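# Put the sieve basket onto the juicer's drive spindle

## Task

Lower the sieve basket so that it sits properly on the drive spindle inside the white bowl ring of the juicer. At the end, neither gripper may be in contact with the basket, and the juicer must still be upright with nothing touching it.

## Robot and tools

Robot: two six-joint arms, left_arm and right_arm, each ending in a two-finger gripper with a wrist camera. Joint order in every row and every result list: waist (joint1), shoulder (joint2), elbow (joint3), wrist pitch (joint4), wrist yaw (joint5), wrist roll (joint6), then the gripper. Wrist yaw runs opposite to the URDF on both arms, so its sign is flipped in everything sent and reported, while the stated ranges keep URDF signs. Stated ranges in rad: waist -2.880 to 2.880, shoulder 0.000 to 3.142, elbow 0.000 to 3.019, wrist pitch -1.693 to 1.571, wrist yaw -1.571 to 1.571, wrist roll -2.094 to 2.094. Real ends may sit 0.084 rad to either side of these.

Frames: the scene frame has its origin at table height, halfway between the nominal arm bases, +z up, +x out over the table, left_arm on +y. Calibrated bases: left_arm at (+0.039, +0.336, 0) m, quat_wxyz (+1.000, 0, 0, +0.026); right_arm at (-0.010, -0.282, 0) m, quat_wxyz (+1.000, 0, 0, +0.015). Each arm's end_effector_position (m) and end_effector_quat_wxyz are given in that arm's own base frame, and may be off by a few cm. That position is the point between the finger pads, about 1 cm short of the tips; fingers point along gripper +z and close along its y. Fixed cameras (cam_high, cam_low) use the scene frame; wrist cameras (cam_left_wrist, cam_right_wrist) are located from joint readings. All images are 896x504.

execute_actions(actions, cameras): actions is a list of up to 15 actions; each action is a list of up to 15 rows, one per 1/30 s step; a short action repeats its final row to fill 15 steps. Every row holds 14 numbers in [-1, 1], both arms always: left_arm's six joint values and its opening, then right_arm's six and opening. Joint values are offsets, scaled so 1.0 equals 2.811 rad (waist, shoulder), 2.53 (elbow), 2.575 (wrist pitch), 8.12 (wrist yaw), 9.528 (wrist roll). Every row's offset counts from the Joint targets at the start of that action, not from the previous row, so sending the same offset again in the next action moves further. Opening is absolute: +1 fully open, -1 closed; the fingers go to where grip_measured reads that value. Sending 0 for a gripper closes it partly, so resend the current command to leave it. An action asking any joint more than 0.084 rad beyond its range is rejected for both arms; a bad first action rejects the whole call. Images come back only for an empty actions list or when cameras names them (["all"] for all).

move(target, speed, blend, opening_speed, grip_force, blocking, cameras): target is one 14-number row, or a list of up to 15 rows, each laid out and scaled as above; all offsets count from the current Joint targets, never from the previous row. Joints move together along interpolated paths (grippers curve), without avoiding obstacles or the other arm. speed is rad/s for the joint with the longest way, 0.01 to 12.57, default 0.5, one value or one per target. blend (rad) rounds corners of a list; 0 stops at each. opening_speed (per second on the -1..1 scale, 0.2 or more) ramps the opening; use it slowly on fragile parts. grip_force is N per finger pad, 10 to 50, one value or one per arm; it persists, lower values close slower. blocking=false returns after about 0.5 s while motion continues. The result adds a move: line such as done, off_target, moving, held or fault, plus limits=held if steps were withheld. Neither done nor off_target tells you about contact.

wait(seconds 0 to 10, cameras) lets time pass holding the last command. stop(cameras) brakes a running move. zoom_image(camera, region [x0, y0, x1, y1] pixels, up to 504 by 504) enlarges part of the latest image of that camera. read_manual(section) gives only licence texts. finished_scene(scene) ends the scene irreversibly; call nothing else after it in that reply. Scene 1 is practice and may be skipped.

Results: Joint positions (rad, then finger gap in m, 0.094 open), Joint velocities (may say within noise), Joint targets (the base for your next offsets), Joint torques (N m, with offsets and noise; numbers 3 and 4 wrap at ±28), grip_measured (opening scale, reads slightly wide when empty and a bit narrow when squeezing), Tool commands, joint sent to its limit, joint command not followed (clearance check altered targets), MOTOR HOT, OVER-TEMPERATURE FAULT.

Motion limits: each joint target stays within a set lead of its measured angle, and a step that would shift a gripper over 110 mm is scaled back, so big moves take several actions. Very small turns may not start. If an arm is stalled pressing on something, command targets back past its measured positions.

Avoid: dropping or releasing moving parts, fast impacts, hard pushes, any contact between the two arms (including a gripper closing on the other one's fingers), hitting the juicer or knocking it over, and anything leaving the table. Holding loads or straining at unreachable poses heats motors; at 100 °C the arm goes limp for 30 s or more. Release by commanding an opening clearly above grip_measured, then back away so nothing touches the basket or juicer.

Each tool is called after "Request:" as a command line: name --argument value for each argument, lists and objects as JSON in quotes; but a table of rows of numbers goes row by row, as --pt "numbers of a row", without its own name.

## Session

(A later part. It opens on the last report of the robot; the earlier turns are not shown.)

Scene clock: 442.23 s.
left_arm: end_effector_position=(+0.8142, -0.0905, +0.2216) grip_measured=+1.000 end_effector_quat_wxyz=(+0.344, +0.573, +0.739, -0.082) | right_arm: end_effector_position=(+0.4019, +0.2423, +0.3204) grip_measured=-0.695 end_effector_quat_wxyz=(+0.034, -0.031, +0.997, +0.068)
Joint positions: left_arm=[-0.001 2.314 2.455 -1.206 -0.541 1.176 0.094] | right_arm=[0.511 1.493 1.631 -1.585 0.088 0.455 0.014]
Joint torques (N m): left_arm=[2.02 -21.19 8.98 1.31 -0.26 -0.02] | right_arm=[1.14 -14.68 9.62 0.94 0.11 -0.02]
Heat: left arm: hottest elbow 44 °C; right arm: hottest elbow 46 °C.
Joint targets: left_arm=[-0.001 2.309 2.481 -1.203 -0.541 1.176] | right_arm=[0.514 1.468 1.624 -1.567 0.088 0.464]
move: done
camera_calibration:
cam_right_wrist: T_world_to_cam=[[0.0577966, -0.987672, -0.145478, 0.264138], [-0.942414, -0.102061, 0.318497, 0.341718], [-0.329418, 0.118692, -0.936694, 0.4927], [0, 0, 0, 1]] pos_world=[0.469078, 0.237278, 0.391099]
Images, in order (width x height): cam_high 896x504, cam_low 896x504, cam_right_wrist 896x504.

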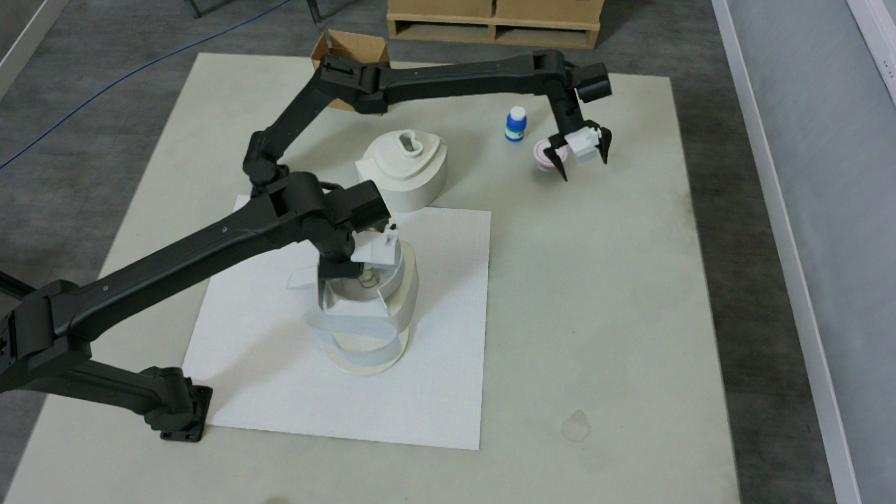

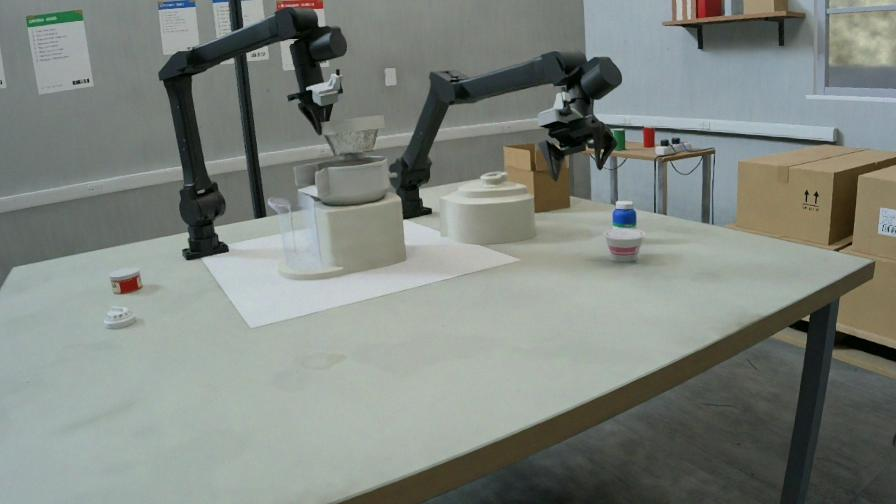

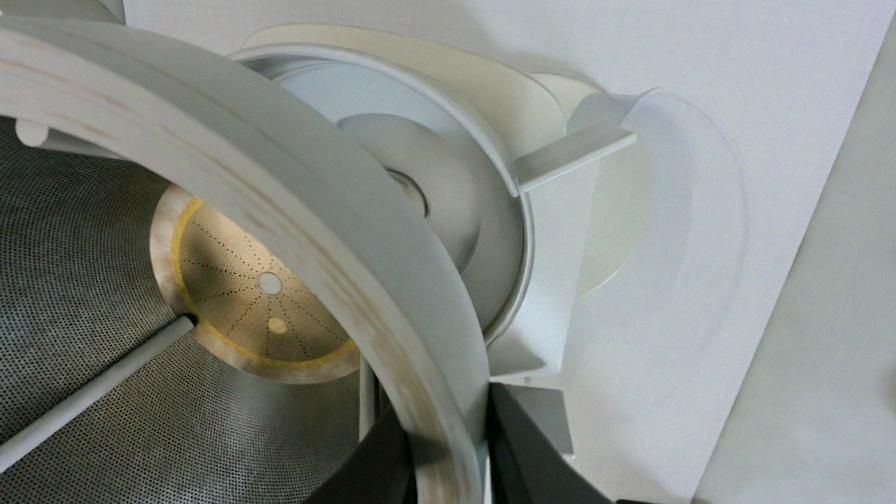

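Request:
move --target '[0,0,0,0,0,0,1,0,0.0281,-0.0322,0.0155,0,0,-0.95]' --speed 0.1 --cameras '["cam_high","cam_low","cam_right_wrist"]'

Request:
zoom_image --camera "cam_low" --region '[290, 105, 410, 215]'

Request:
zoom_image --camera "cam_high" --region '[300, 200, 430, 310]'

Scene clock: 488.70 s.
left_arm: end_effector_position=(+0.8142, -0.0905, +0.2216) grip_measured=+1.000 end_effector_quat_wxyz=(+0.344, +0.573, +0.739, -0.082) | right_arm: end_effector_position=(+0.4024, +0.2426, +0.2636) grip_measured=-0.695 end_effector_quat_wxyz=(-0.007, -0.028, +0.999, +0.046)
Joint positions: left_arm=[-0.001 2.314 2.455 -1.206 -0.541 1.176 0.094] | right_arm=[0.511 1.546 1.546 -1.541 0.088 0.457 0.014]
Joint torques (N m): left_arm=[1.96 -21.25 8.96 1.35 -0.26 -0.03] | right_arm=[1.44 -13.57 9.83 0.65 0.14 0]
Heat: left arm: hottest elbow 45 °C; right arm: hottest elbow 41 °C.
Joint targets: left_arm=[-0.001 2.309 2.481 -1.203 -0.541 1.176] | right_arm=[0.514 1.547 1.543 -1.527 0.088 0.464]
move: done
camera_calibration:
cam_right_wrist: T_world_to_cam=[[0.0459654, -0.993494, -0.104197, 0.251425], [-0.912955, -0.0841172, 0.399295, 0.322848], [-0.405462, 0.0767739, -0.910882, 0.473561], [0, 0, 0, 1]] pos_world=[0.4752, 0.240589, 0.328645]
Images, in order (width x height): cam_high 896x504, cam_low 896x504, cam_right_wrist 896x504.

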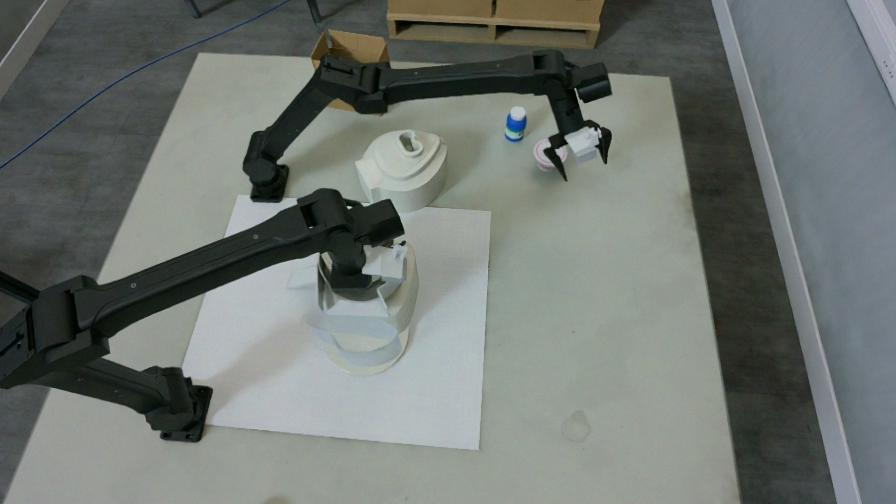

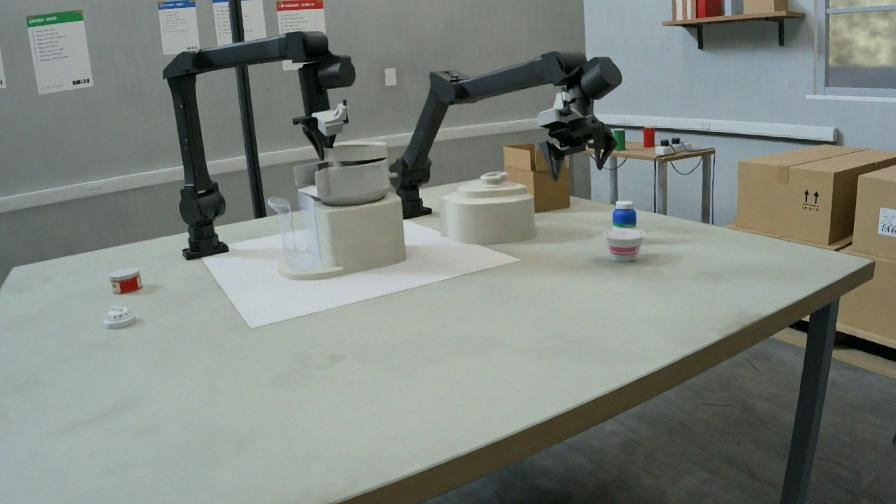

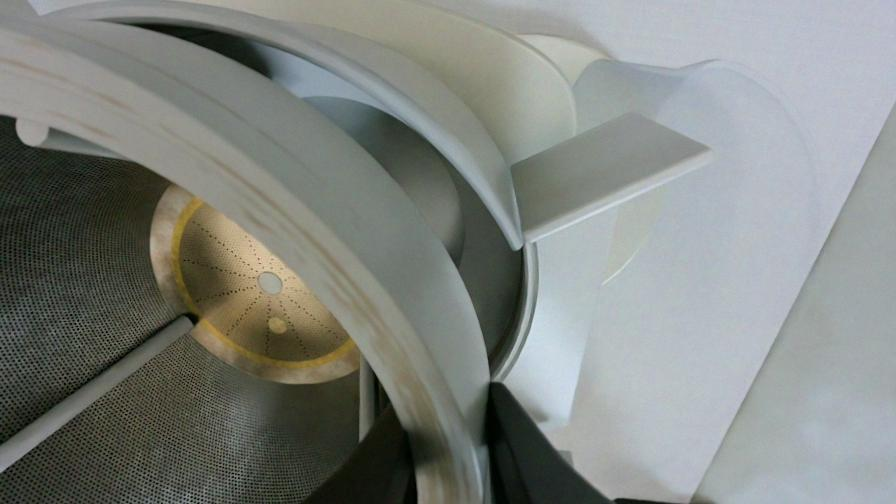

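Scaled by 4.200 from the camera's 896x504 image, which has a finer 1280x720 frame.

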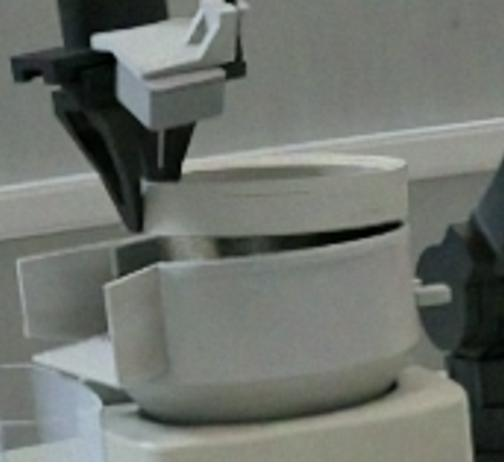

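Scaled by 3.877 from the camera's 896x504 image, which has a finer 1280x720 frame.

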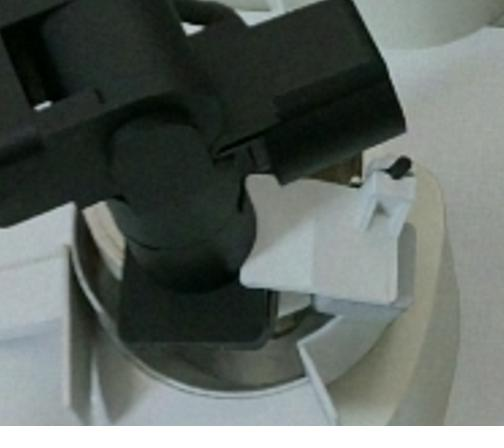

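Request:
zoom_image --camera "cam_right_wrist" --region '[230, 0, 560, 400]'

Request:
zoom_image --camera "cam_low" --region '[300, 130, 400, 190]'

Scaled by 1.260 from the camera's 896x504 image, which has a finer 1280x720 frame.

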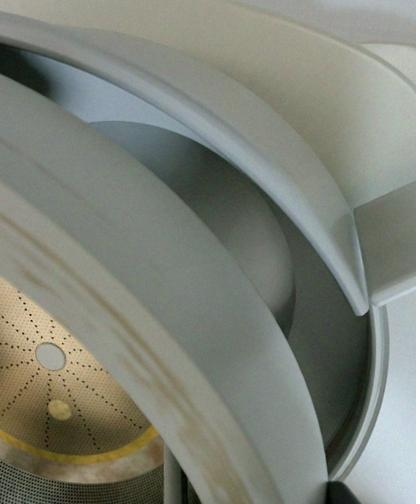

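Scaled by 5.040 from the camera's 896x504 image, which has a finer 1280x720 frame.

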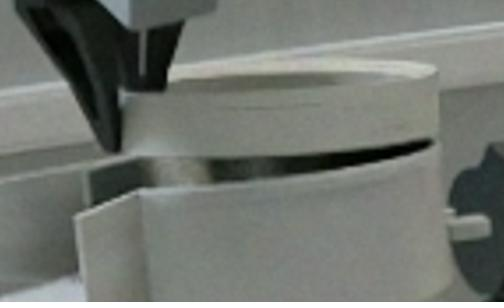

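Request:
move --target '[0,0,0,0,0,0,1,-0.00925,-0.0196,-0.0158,0.0070,0,-0.0013,-0.95]' --speed 0.08 --cameras '["cam_high","cam_low","cam_right_wrist"]'

Request:
zoom_image --camera "cam_low" --region '[300, 130, 400, 190]'

Request:
zoom_image --camera "cam_right_wrist" --region '[230, 0, 560, 400]'

Scene clock: 532.37 s.
left_arm: end_effector_position=(+0.8142, -0.0905, +0.2216) grip_measured=+1.000 end_effector_quat_wxyz=(+0.344, +0.573, +0.739, -0.082) | right_arm: end_effector_position=(+0.3971, +0.2348, +0.2625) grip_measured=-0.695 end_effector_quat_wxyz=(-0.003, -0.023, +0.999, +0.048)
Joint positions: left_arm=[-0.001 2.314 2.455 -1.206 -0.541 1.176 0.094] | right_arm=[0.502 1.517 1.51 -1.524 0.088 0.457 0.014]
Joint torques (N m): left_arm=[1.96 -21.3 9.02 1.32 -0.27 -0.02] | right_arm=[-0.15 -14.92 9.54 0.72 0.13 -0.13]
Heat: left arm: hottest elbow 45 °C; right arm: hottest elbow 41 °C.
Joint targets: left_arm=[-0.001 2.309 2.481 -1.203 -0.541 1.176] | right_arm=[0.487 1.492 1.503 -1.509 0.088 0.451]
move: done
camera_calibration:
cam_right_wrist: T_world_to_cam=[[0.0378243, -0.993386, -0.108413, 0.248072], [-0.916995, -0.0776175, 0.391274, 0.319933], [-0.397101, 0.0846149, -0.913866, 0.466631], [0, 0, 0, 1]] pos_world=[0.469294, 0.23178, 0.32815]
Images, in order (width x height): cam_high 896x504, cam_low 896x504, cam_right_wrist 896x504.

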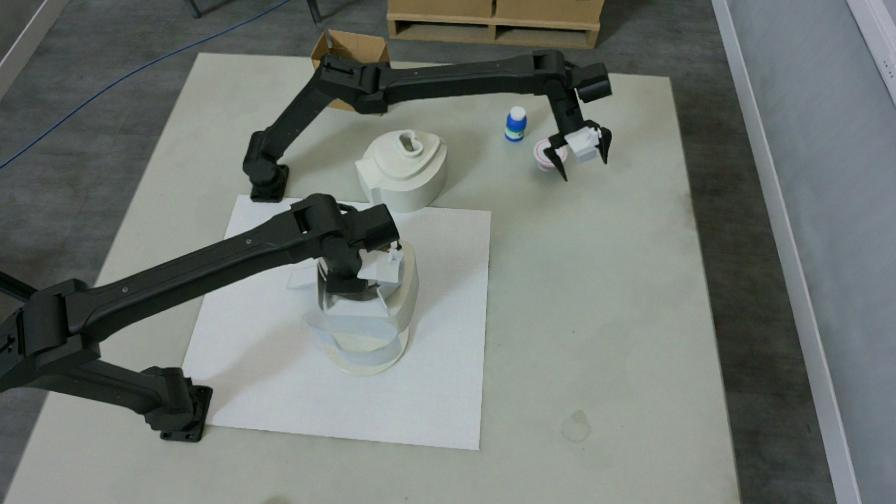

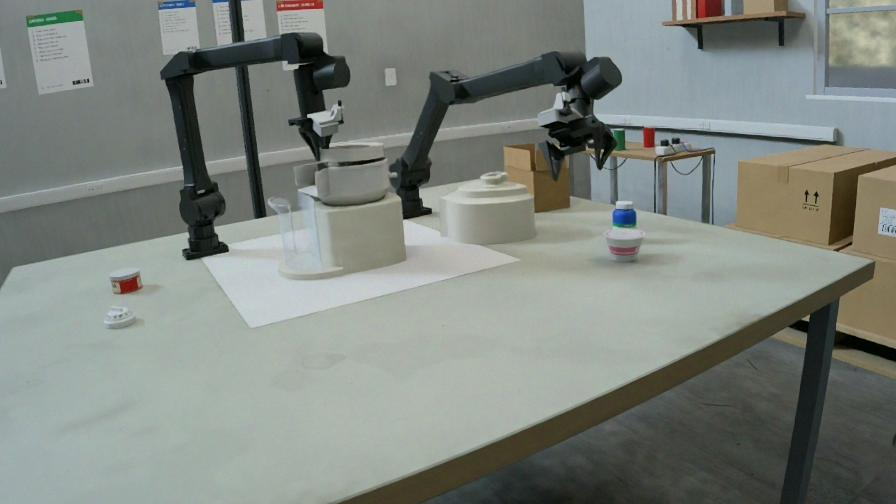

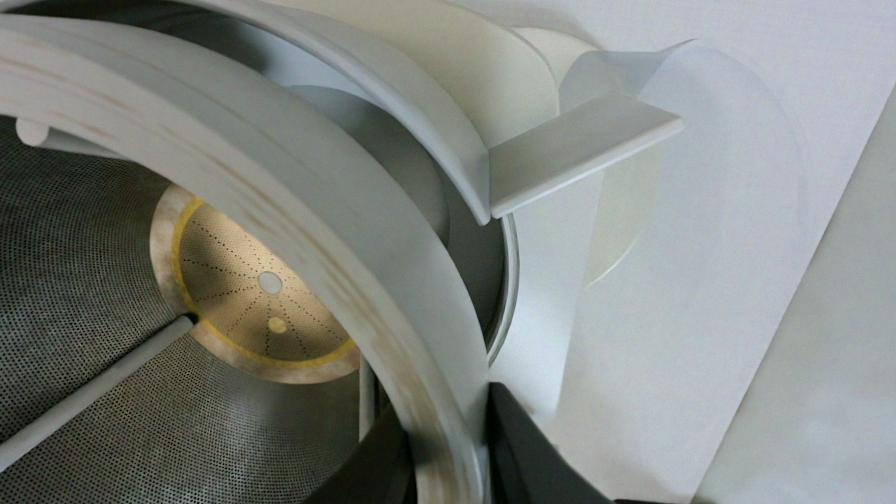

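Scaled by 5.040 from the camera's 896x504 image, which has a finer 1280x720 frame.

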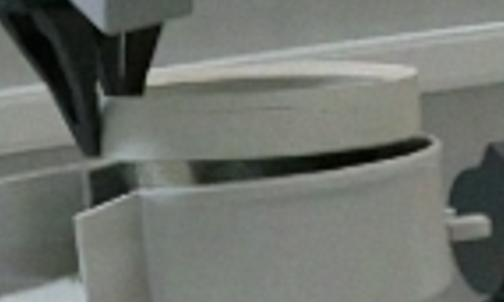

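Scaled by 1.260 from the camera's 896x504 image, which has a finer 1280x720 frame.

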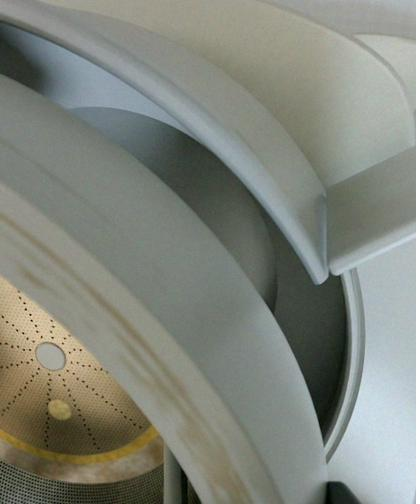

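Request:
move --target '[0,0,0,0,0,0,1,0,0,-0.0200,0.0194,0,0,-0.95]' --speed 0.06 --cameras '["cam_high","cam_low","cam_right_wrist"]'

Request:
zoom_image --camera "cam_low" --region '[300, 130, 400, 190]'

Request:
zoom_image --camera "cam_right_wrist" --region '[230, 0, 560, 400]'

Scene clock: 551.47 s.
left_arm: end_effector_position=(+0.8142, -0.0905, +0.2216) grip_measured=+1.000 end_effector_quat_wxyz=(+0.344, +0.573, +0.739, -0.082) | right_arm: end_effector_position=(+0.3964, +0.2344, +0.2427) grip_measured=-0.695 end_effector_quat_wxyz=(-0.003, -0.023, +0.999, +0.048)
Joint positions: left_arm=[-0.001 2.314 2.455 -1.206 -0.541 1.176 0.094] | right_arm=[0.502 1.517 1.458 -1.473 0.088 0.457 0.014]
Joint torques (N m): left_arm=[2.08 -21.19 8.99 1.31 -0.28 -0.02] | right_arm=[0.26 -15.27 9.46 0.51 0.11 -0.15]
Heat: left arm: hottest elbow 45 °C; right arm: hottest elbow 40 °C.
Joint targets: left_arm=[-0.001 2.309 2.481 -1.203 -0.541 1.176] | right_arm=[0.487 1.492 1.452 -1.458 0.088 0.451]
move: done
camera_calibration:
cam_right_wrist: T_world_to_cam=[[0.0376938, -0.993427, -0.108087, 0.245613], [-0.91673, -0.077427, 0.391932, 0.326684], [-0.397725, 0.0843135, -0.913623, 0.448479], [0, 0, 0, 1]] pos_world=[0.468594, 0.23148, 0.30825]
Images, in order (width x height): cam_high 896x504, cam_low 896x504, cam_right_wrist 896x504.

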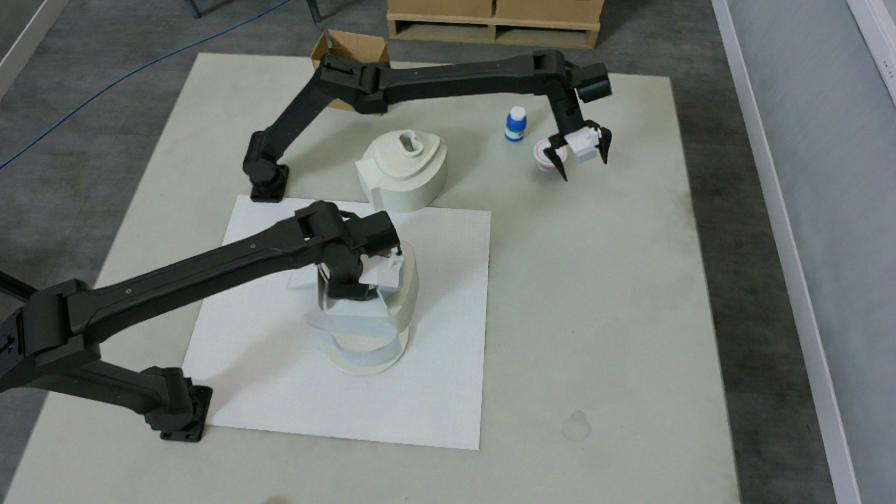

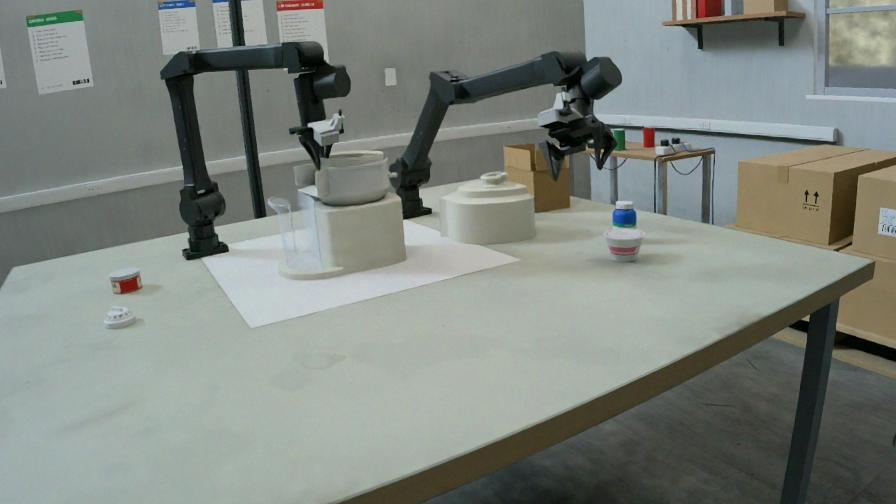

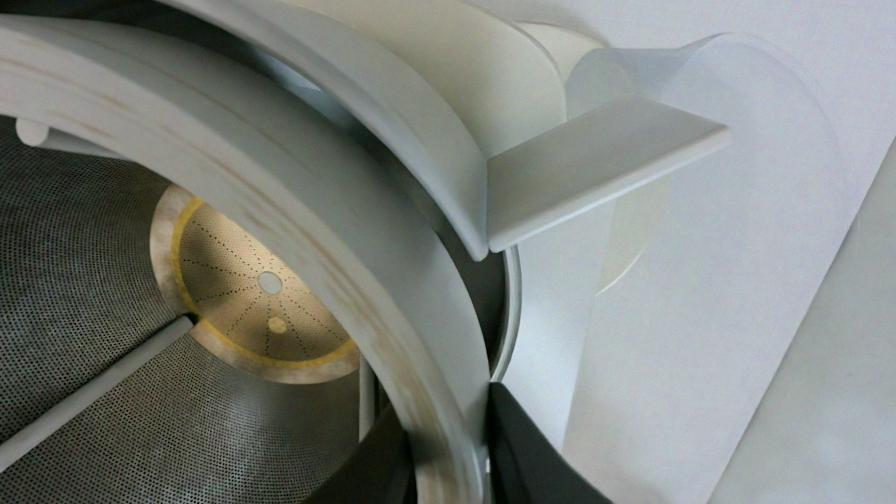

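Scaled by 5.040 from the camera's 896x504 image, which has a finer 1280x720 frame.

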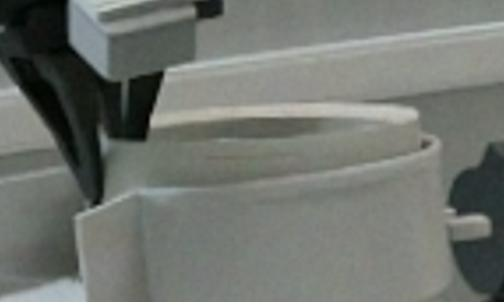

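Scaled by 1.260 from the camera's 896x504 image, which has a finer 1280x720 frame.

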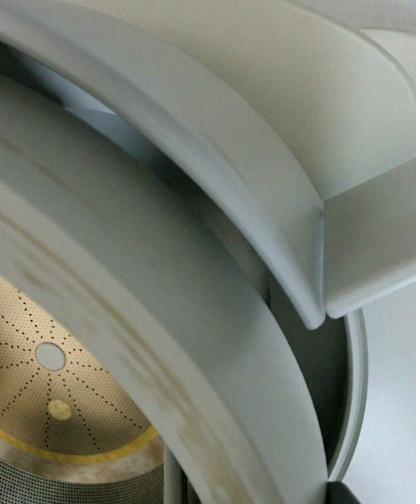

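Request:
move --target '[0,0,0,0,0,0,1,0,0,-0.0154,0.0171,0,0,-0.95]' --speed 0.05 --cameras '["cam_low","cam_right_wrist"]'

Request:
zoom_image --camera "cam_low" --region '[300, 130, 400, 190]'

Request:
zoom_image --camera "cam_right_wrist" --region '[230, 0, 560, 400]'

Scene clock: 558.47 s.
left_arm: end_effector_position=(+0.8142, -0.0905, +0.2216) grip_measured=+1.000 end_effector_quat_wxyz=(+0.344, +0.573, +0.739, -0.082) | right_arm: end_effector_position=(+0.3965, +0.2345, +0.2282) grip_measured=-0.695 end_effector_quat_wxyz=(-0.001, -0.024, +0.999, +0.049)
Joint positions: left_arm=[-0.001 2.314 2.455 -1.206 -0.541 1.176 0.094] | right_arm=[0.502 1.517 1.42 -1.429 0.088 0.457 0.014]
Joint torques (N m): left_arm=[2.02 -21.13 8.94 1.35 -0.27 -0.02] | right_arm=[0.21 -15.03 9.52 0.76 0.12 -0.14]
Heat: left arm: hottest elbow 45 °C; right arm: hottest elbow 39 °C.
Joint targets: left_arm=[-0.001 2.309 2.481 -1.203 -0.541 1.176] | right_arm=[0.487 1.492 1.413 -1.414 0.088 0.451]
move: done
camera_calibration:
cam_right_wrist: T_world_to_cam=[[0.0383028, -0.993119, -0.110667, 0.244301], [-0.918669, -0.0785715, 0.387136, 0.334592], [-0.393168, 0.0868382, -0.915357, 0.433328], [0, 0, 0, 1]] pos_world=[0.468393, 0.23128, 0.294153]
Images, in order (width x height): cam_low 896x504, cam_right_wrist 896x504.

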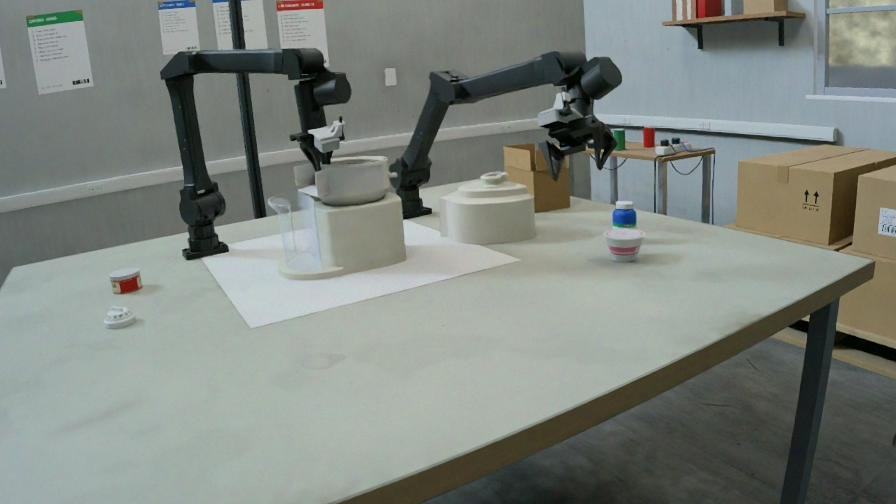

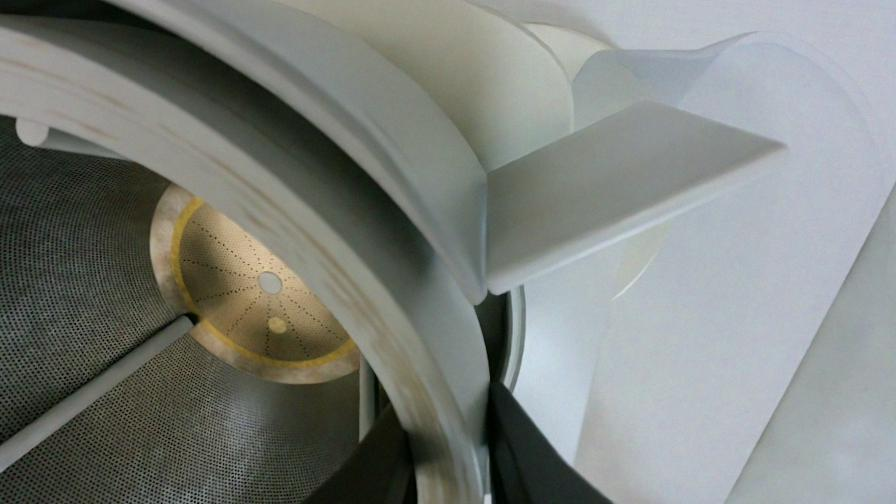

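Scaled by 5.040 from the camera's 896x504 image, which has a finer 1280x720 frame.

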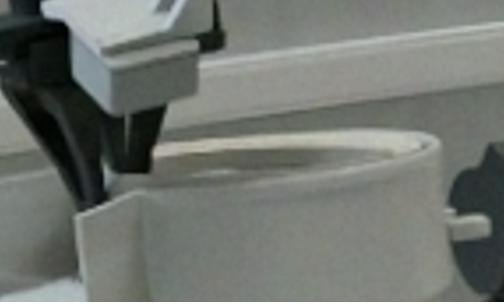

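Scaled by 1.260 from the camera's 896x504 image, which has a finer 1280x720 frame.

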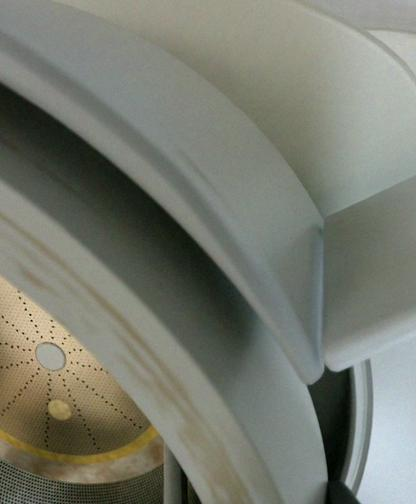

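Request:
move --target '[0,0,0,0,0,0,1,0,0,-0.0085,0.0093,0,0,-0.95]' --speed 0.05 --cameras '["cam_low","cam_right_wrist"]'

Request:
zoom_image --camera "cam_low" --region '[300, 130, 400, 190]'

Scene clock: 562.50 s.
left_arm: end_effector_position=(+0.8142, -0.0905, +0.2216) grip_measured=+1.000 end_effector_quat_wxyz=(+0.344, +0.573, +0.739, -0.082) | right_arm: end_effector_position=(+0.3963, +0.2343, +0.2203) grip_measured=-0.695 end_effector_quat_wxyz=(+0.001, -0.024, +0.998, +0.050)
Joint positions: left_arm=[-0.001 2.314 2.455 -1.206 -0.541 1.176 0.094] | right_arm=[0.502 1.517 1.399 -1.405 0.088 0.457 0.014]
Joint torques (N m): left_arm=[1.9 -21.25 8.98 1.31 -0.27 -0.02] | right_arm=[0.09 -14.68 9.5 0.88 0.12 -0.14]
Heat: left arm: hottest elbow 45 °C; right arm: hottest elbow 39 °C.
Joint targets: left_arm=[-0.001 2.309 2.481 -1.203 -0.541 1.176] | right_arm=[0.487 1.492 1.392 -1.390 0.088 0.451]
move: done
camera_calibration:
cam_right_wrist: T_world_to_cam=[[0.0386108, -0.992959, -0.111989, 0.243462], [-0.919727, -0.0791283, 0.3845, 0.338568], [-0.390655, 0.0881535, -0.916307, 0.424934], [0, 0, 0, 1]] pos_world=[0.467992, 0.231079, 0.286455]
Images, in order (width x height): cam_low 896x504, cam_right_wrist 896x504.

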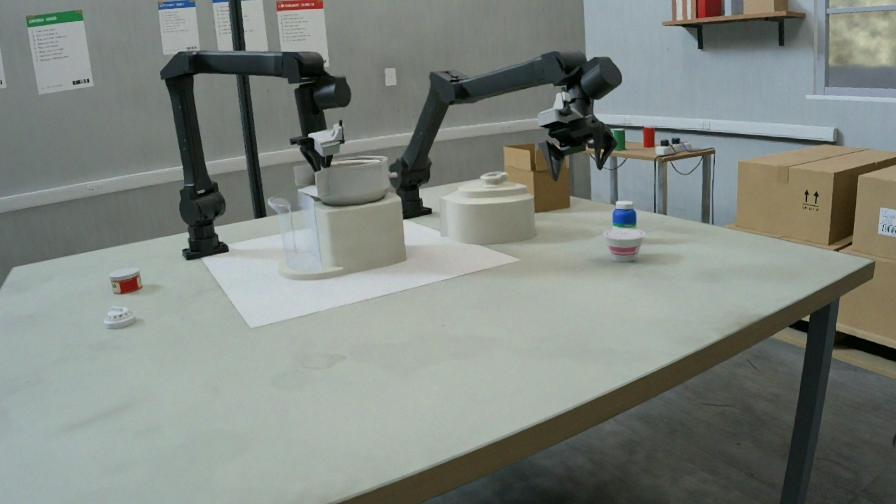

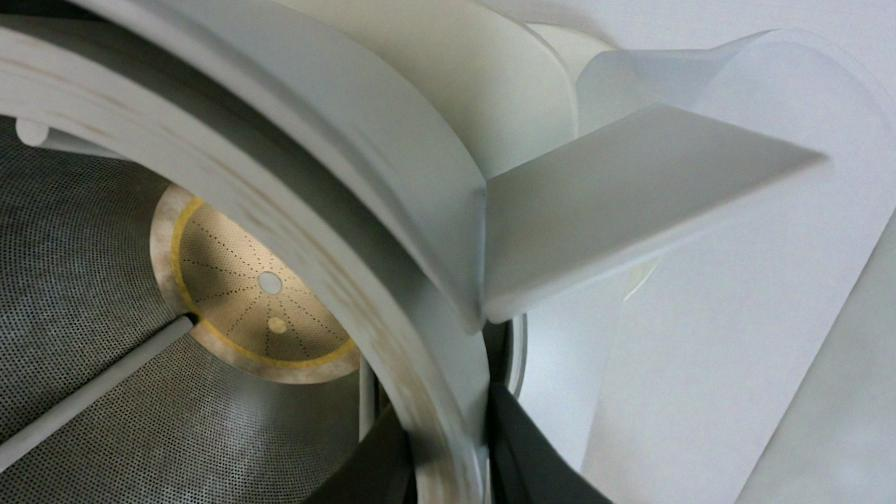

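Scaled by 5.040 from the camera's 896x504 image, which has a finer 1280x720 frame.

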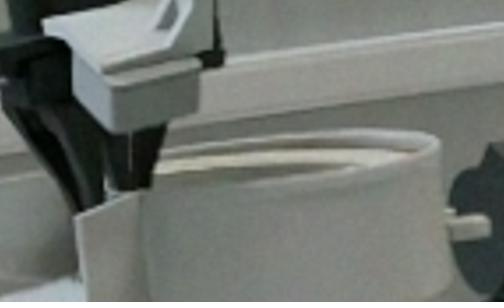

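Request:
move --target '[0,0,0,0,0,0,1,0,0,-0.0070,0.0077,0,0,-0.95]' --speed 0.05 --cameras '["cam_low","cam_right_wrist"]'

Request:
zoom_image --camera "cam_low" --region '[300, 130, 400, 190]'

Scene clock: 565.70 s.
left_arm: end_effector_position=(+0.8142, -0.0905, +0.2216) grip_measured=+1.000 end_effector_quat_wxyz=(+0.344, +0.573, +0.739, -0.082) | right_arm: end_effector_position=(+0.3971, +0.2348, +0.2147) grip_measured=-0.695 end_effector_quat_wxyz=(+0.004, -0.024, +0.998, +0.051)
Joint positions: left_arm=[-0.001 2.314 2.455 -1.206 -0.541 1.176 0.094] | right_arm=[0.502 1.517 1.384 -1.384 0.088 0.457 0.014]
Joint torques (N m): left_arm=[1.85 -21.01 8.99 1.32 -0.26 -0.03] | right_arm=[0.15 -14.62 9.17 0.69 0.11 -0.14]
Heat: left arm: hottest elbow 45 °C; right arm: hottest elbow 39 °C.
Joint targets: left_arm=[-0.001 2.309 2.481 -1.203 -0.541 1.176] | right_arm=[0.487 1.492 1.374 -1.371 0.088 0.451]
move: done
camera_calibration:
cam_right_wrist: T_world_to_cam=[[0.039209, -0.992613, -0.114809, 0.243595], [-0.921879, -0.08026, 0.379074, 0.343752], [-0.385489, 0.0909769, -0.918216, 0.417766], [0, 0, 0, 1]] pos_world=[0.468391, 0.231378, 0.281259]
Images, in order (width x height): cam_low 896x504, cam_right_wrist 896x504.

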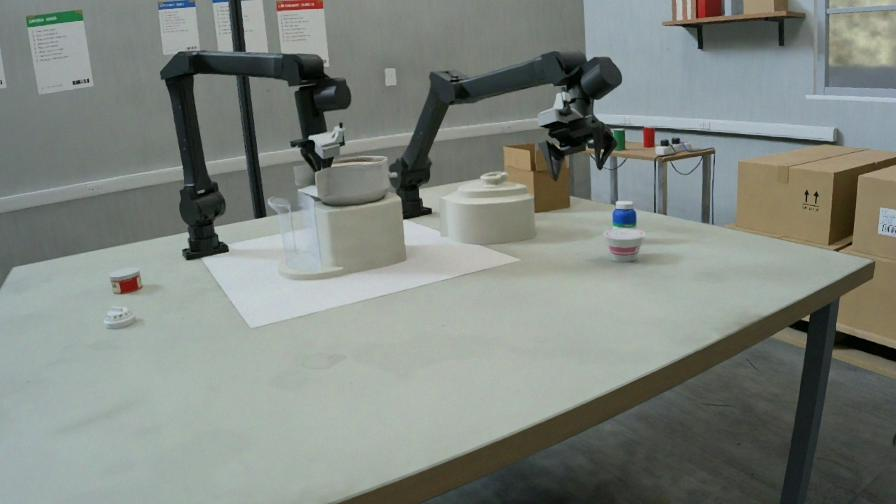

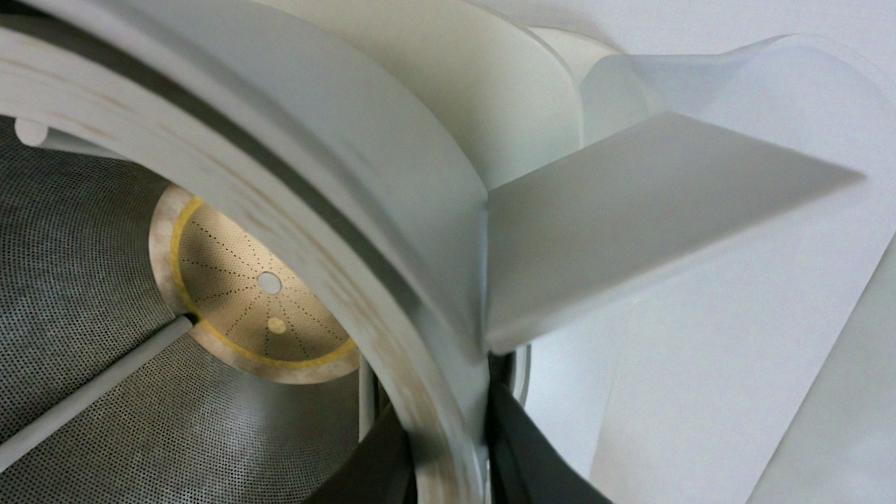

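Scaled by 5.040 from the camera's 896x504 image, which has a finer 1280x720 frame.

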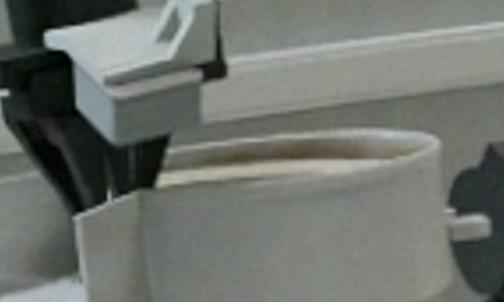

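Request:
move --target '[0,0,0,0,0,0,1,0,0,-0.0055,0.0060,0,0,-0.95]' --speed 0.04 --cameras '["cam_low","cam_right_wrist"]'

Request:
zoom_image --camera "cam_low" --region '[300, 130, 400, 190]'

Scene clock: 568.93 s.
left_arm: end_effector_position=(+0.8142, -0.0905, +0.2216) grip_measured=+1.000 end_effector_quat_wxyz=(+0.344, +0.573, +0.739, -0.082) | right_arm: end_effector_position=(+0.3973, +0.2349, +0.2125) grip_measured=-0.695 end_effector_quat_wxyz=(+0.008, -0.024, +0.998, +0.053)
Joint positions: left_arm=[-0.001 2.314 2.455 -1.206 -0.541 1.176 0.094] | right_arm=[0.502 1.512 1.373 -1.368 0.088 0.457 0.014]
Joint torques (N m): left_arm=[1.9 -21.25 8.95 1.32 -0.28 -0.02] | right_arm=[0.15 -14.56 8.94 0.62 0.13 -0.15]
Heat: left arm: hottest elbow 45 °C; right arm: hottest elbow 39 °C.
Joint targets: left_arm=[-0.001 2.309 2.481 -1.203 -0.541 1.176] | right_arm=[0.487 1.492 1.360 -1.355 0.088 0.451]
move: done
camera_calibration:
cam_right_wrist: T_world_to_cam=[[0.0401948, -0.992096, -0.118868, 0.243762], [-0.924887, -0.0819594, 0.371303, 0.348166], [-0.378111, 0.0950146, -0.920872, 0.412505], [0, 0, 0, 1]] pos_world=[0.468189, 0.231177, 0.279564]
Images, in order (width x height): cam_low 896x504, cam_right_wrist 896x504.

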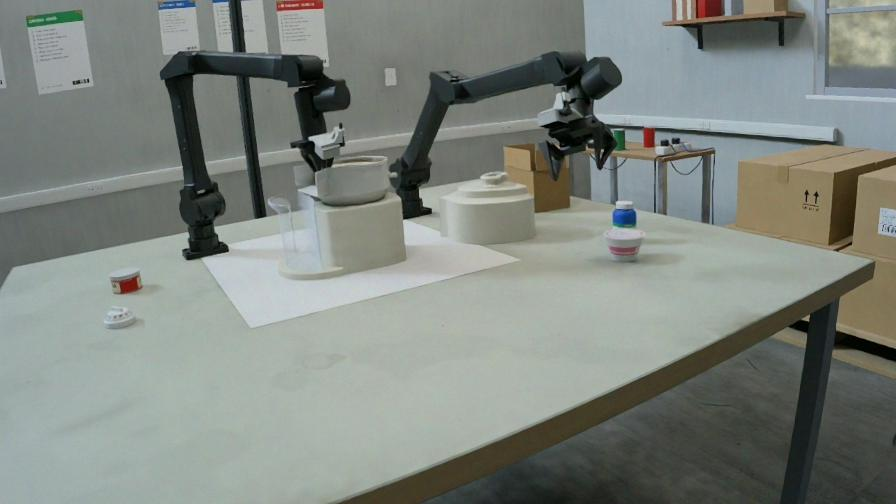

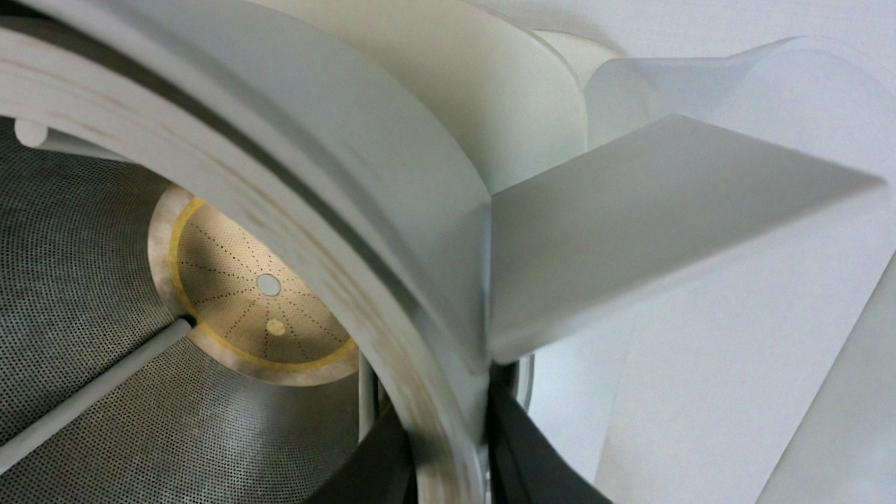

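Scaled by 5.040 from the camera's 896x504 image, which has a finer 1280x720 frame.

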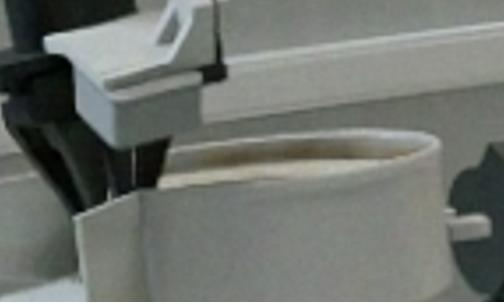

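Request:
move --target '[0,0,0,0,0,0,1,0,0,0.0020,-0.0020,0,0,-0.1]' --opening_speed 0.3 --speed 0.05 --cameras '["cam_low","cam_right_wrist"]'

Request:
zoom_image --camera "cam_low" --region '[300, 130, 400, 190]'

Scene clock: 586.00 s.
left_arm: end_effector_position=(+0.8142, -0.0905, +0.2216) grip_measured=+1.000 end_effector_quat_wxyz=(+0.344, +0.573, +0.739, -0.082) | right_arm: end_effector_position=(+0.3972, +0.2346, +0.2140) grip_measured=-0.102 end_effector_quat_wxyz=(+0.009, -0.024, +0.998, +0.054)
Joint positions: left_arm=[-0.001 2.314 2.455 -1.206 -0.541 1.176 0.094] | right_arm=[0.501 1.509 1.373 -1.368 0.088 0.457 0.042]
Joint torques (N m): left_arm=[1.85 -21.13 9.02 1.36 -0.27 -0.03] | right_arm=[0.21 -14.1 9.37 0.44 0.14 -0.16]
Heat: left arm: hottest elbow 46 °C; right arm: hottest elbow 39 °C.
Joint targets: left_arm=[-0.001 2.309 2.481 -1.203 -0.541 1.176] | right_arm=[0.487 1.492 1.365 -1.360 0.088 0.451]
move: done
camera_calibration:
cam_right_wrist: T_world_to_cam=[[0.0401227, -0.991955, -0.120068, 0.243823], [-0.926112, -0.0820296, 0.368222, 0.348578], [-0.375108, 0.096422, -0.921953, 0.412543], [0, 0, 0, 1]] pos_world=[0.467788, 0.230677, 0.281266]
Images, in order (width x height): cam_low 896x504, cam_right_wrist 896x504.

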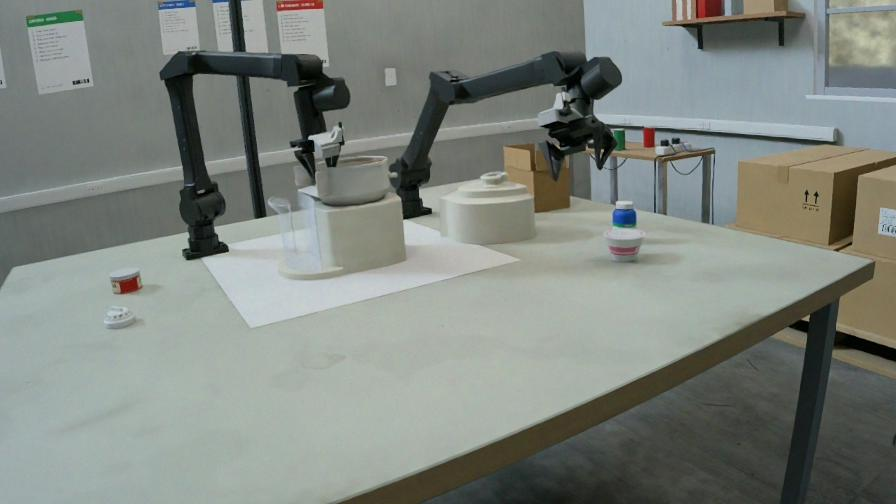

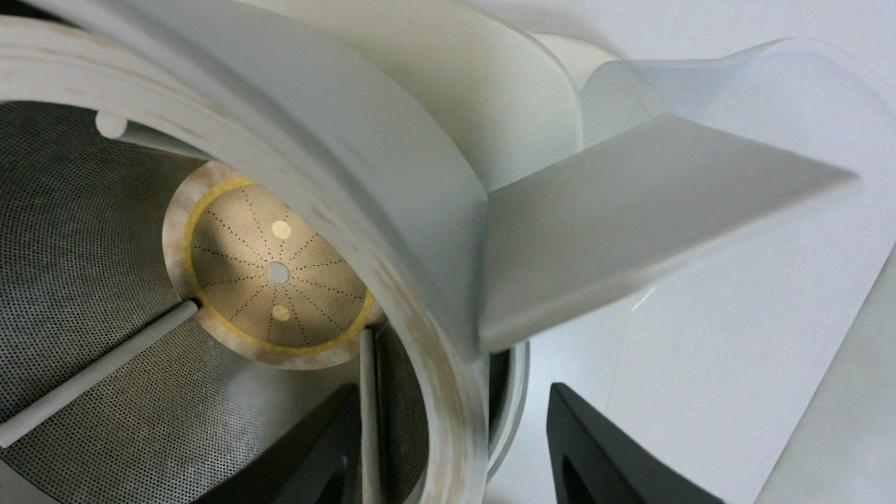

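Scaled by 5.040 from the camera's 896x504 image, which has a finer 1280x720 frame.

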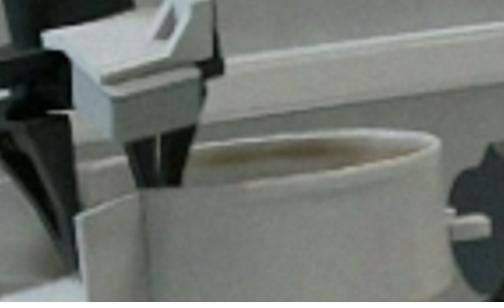

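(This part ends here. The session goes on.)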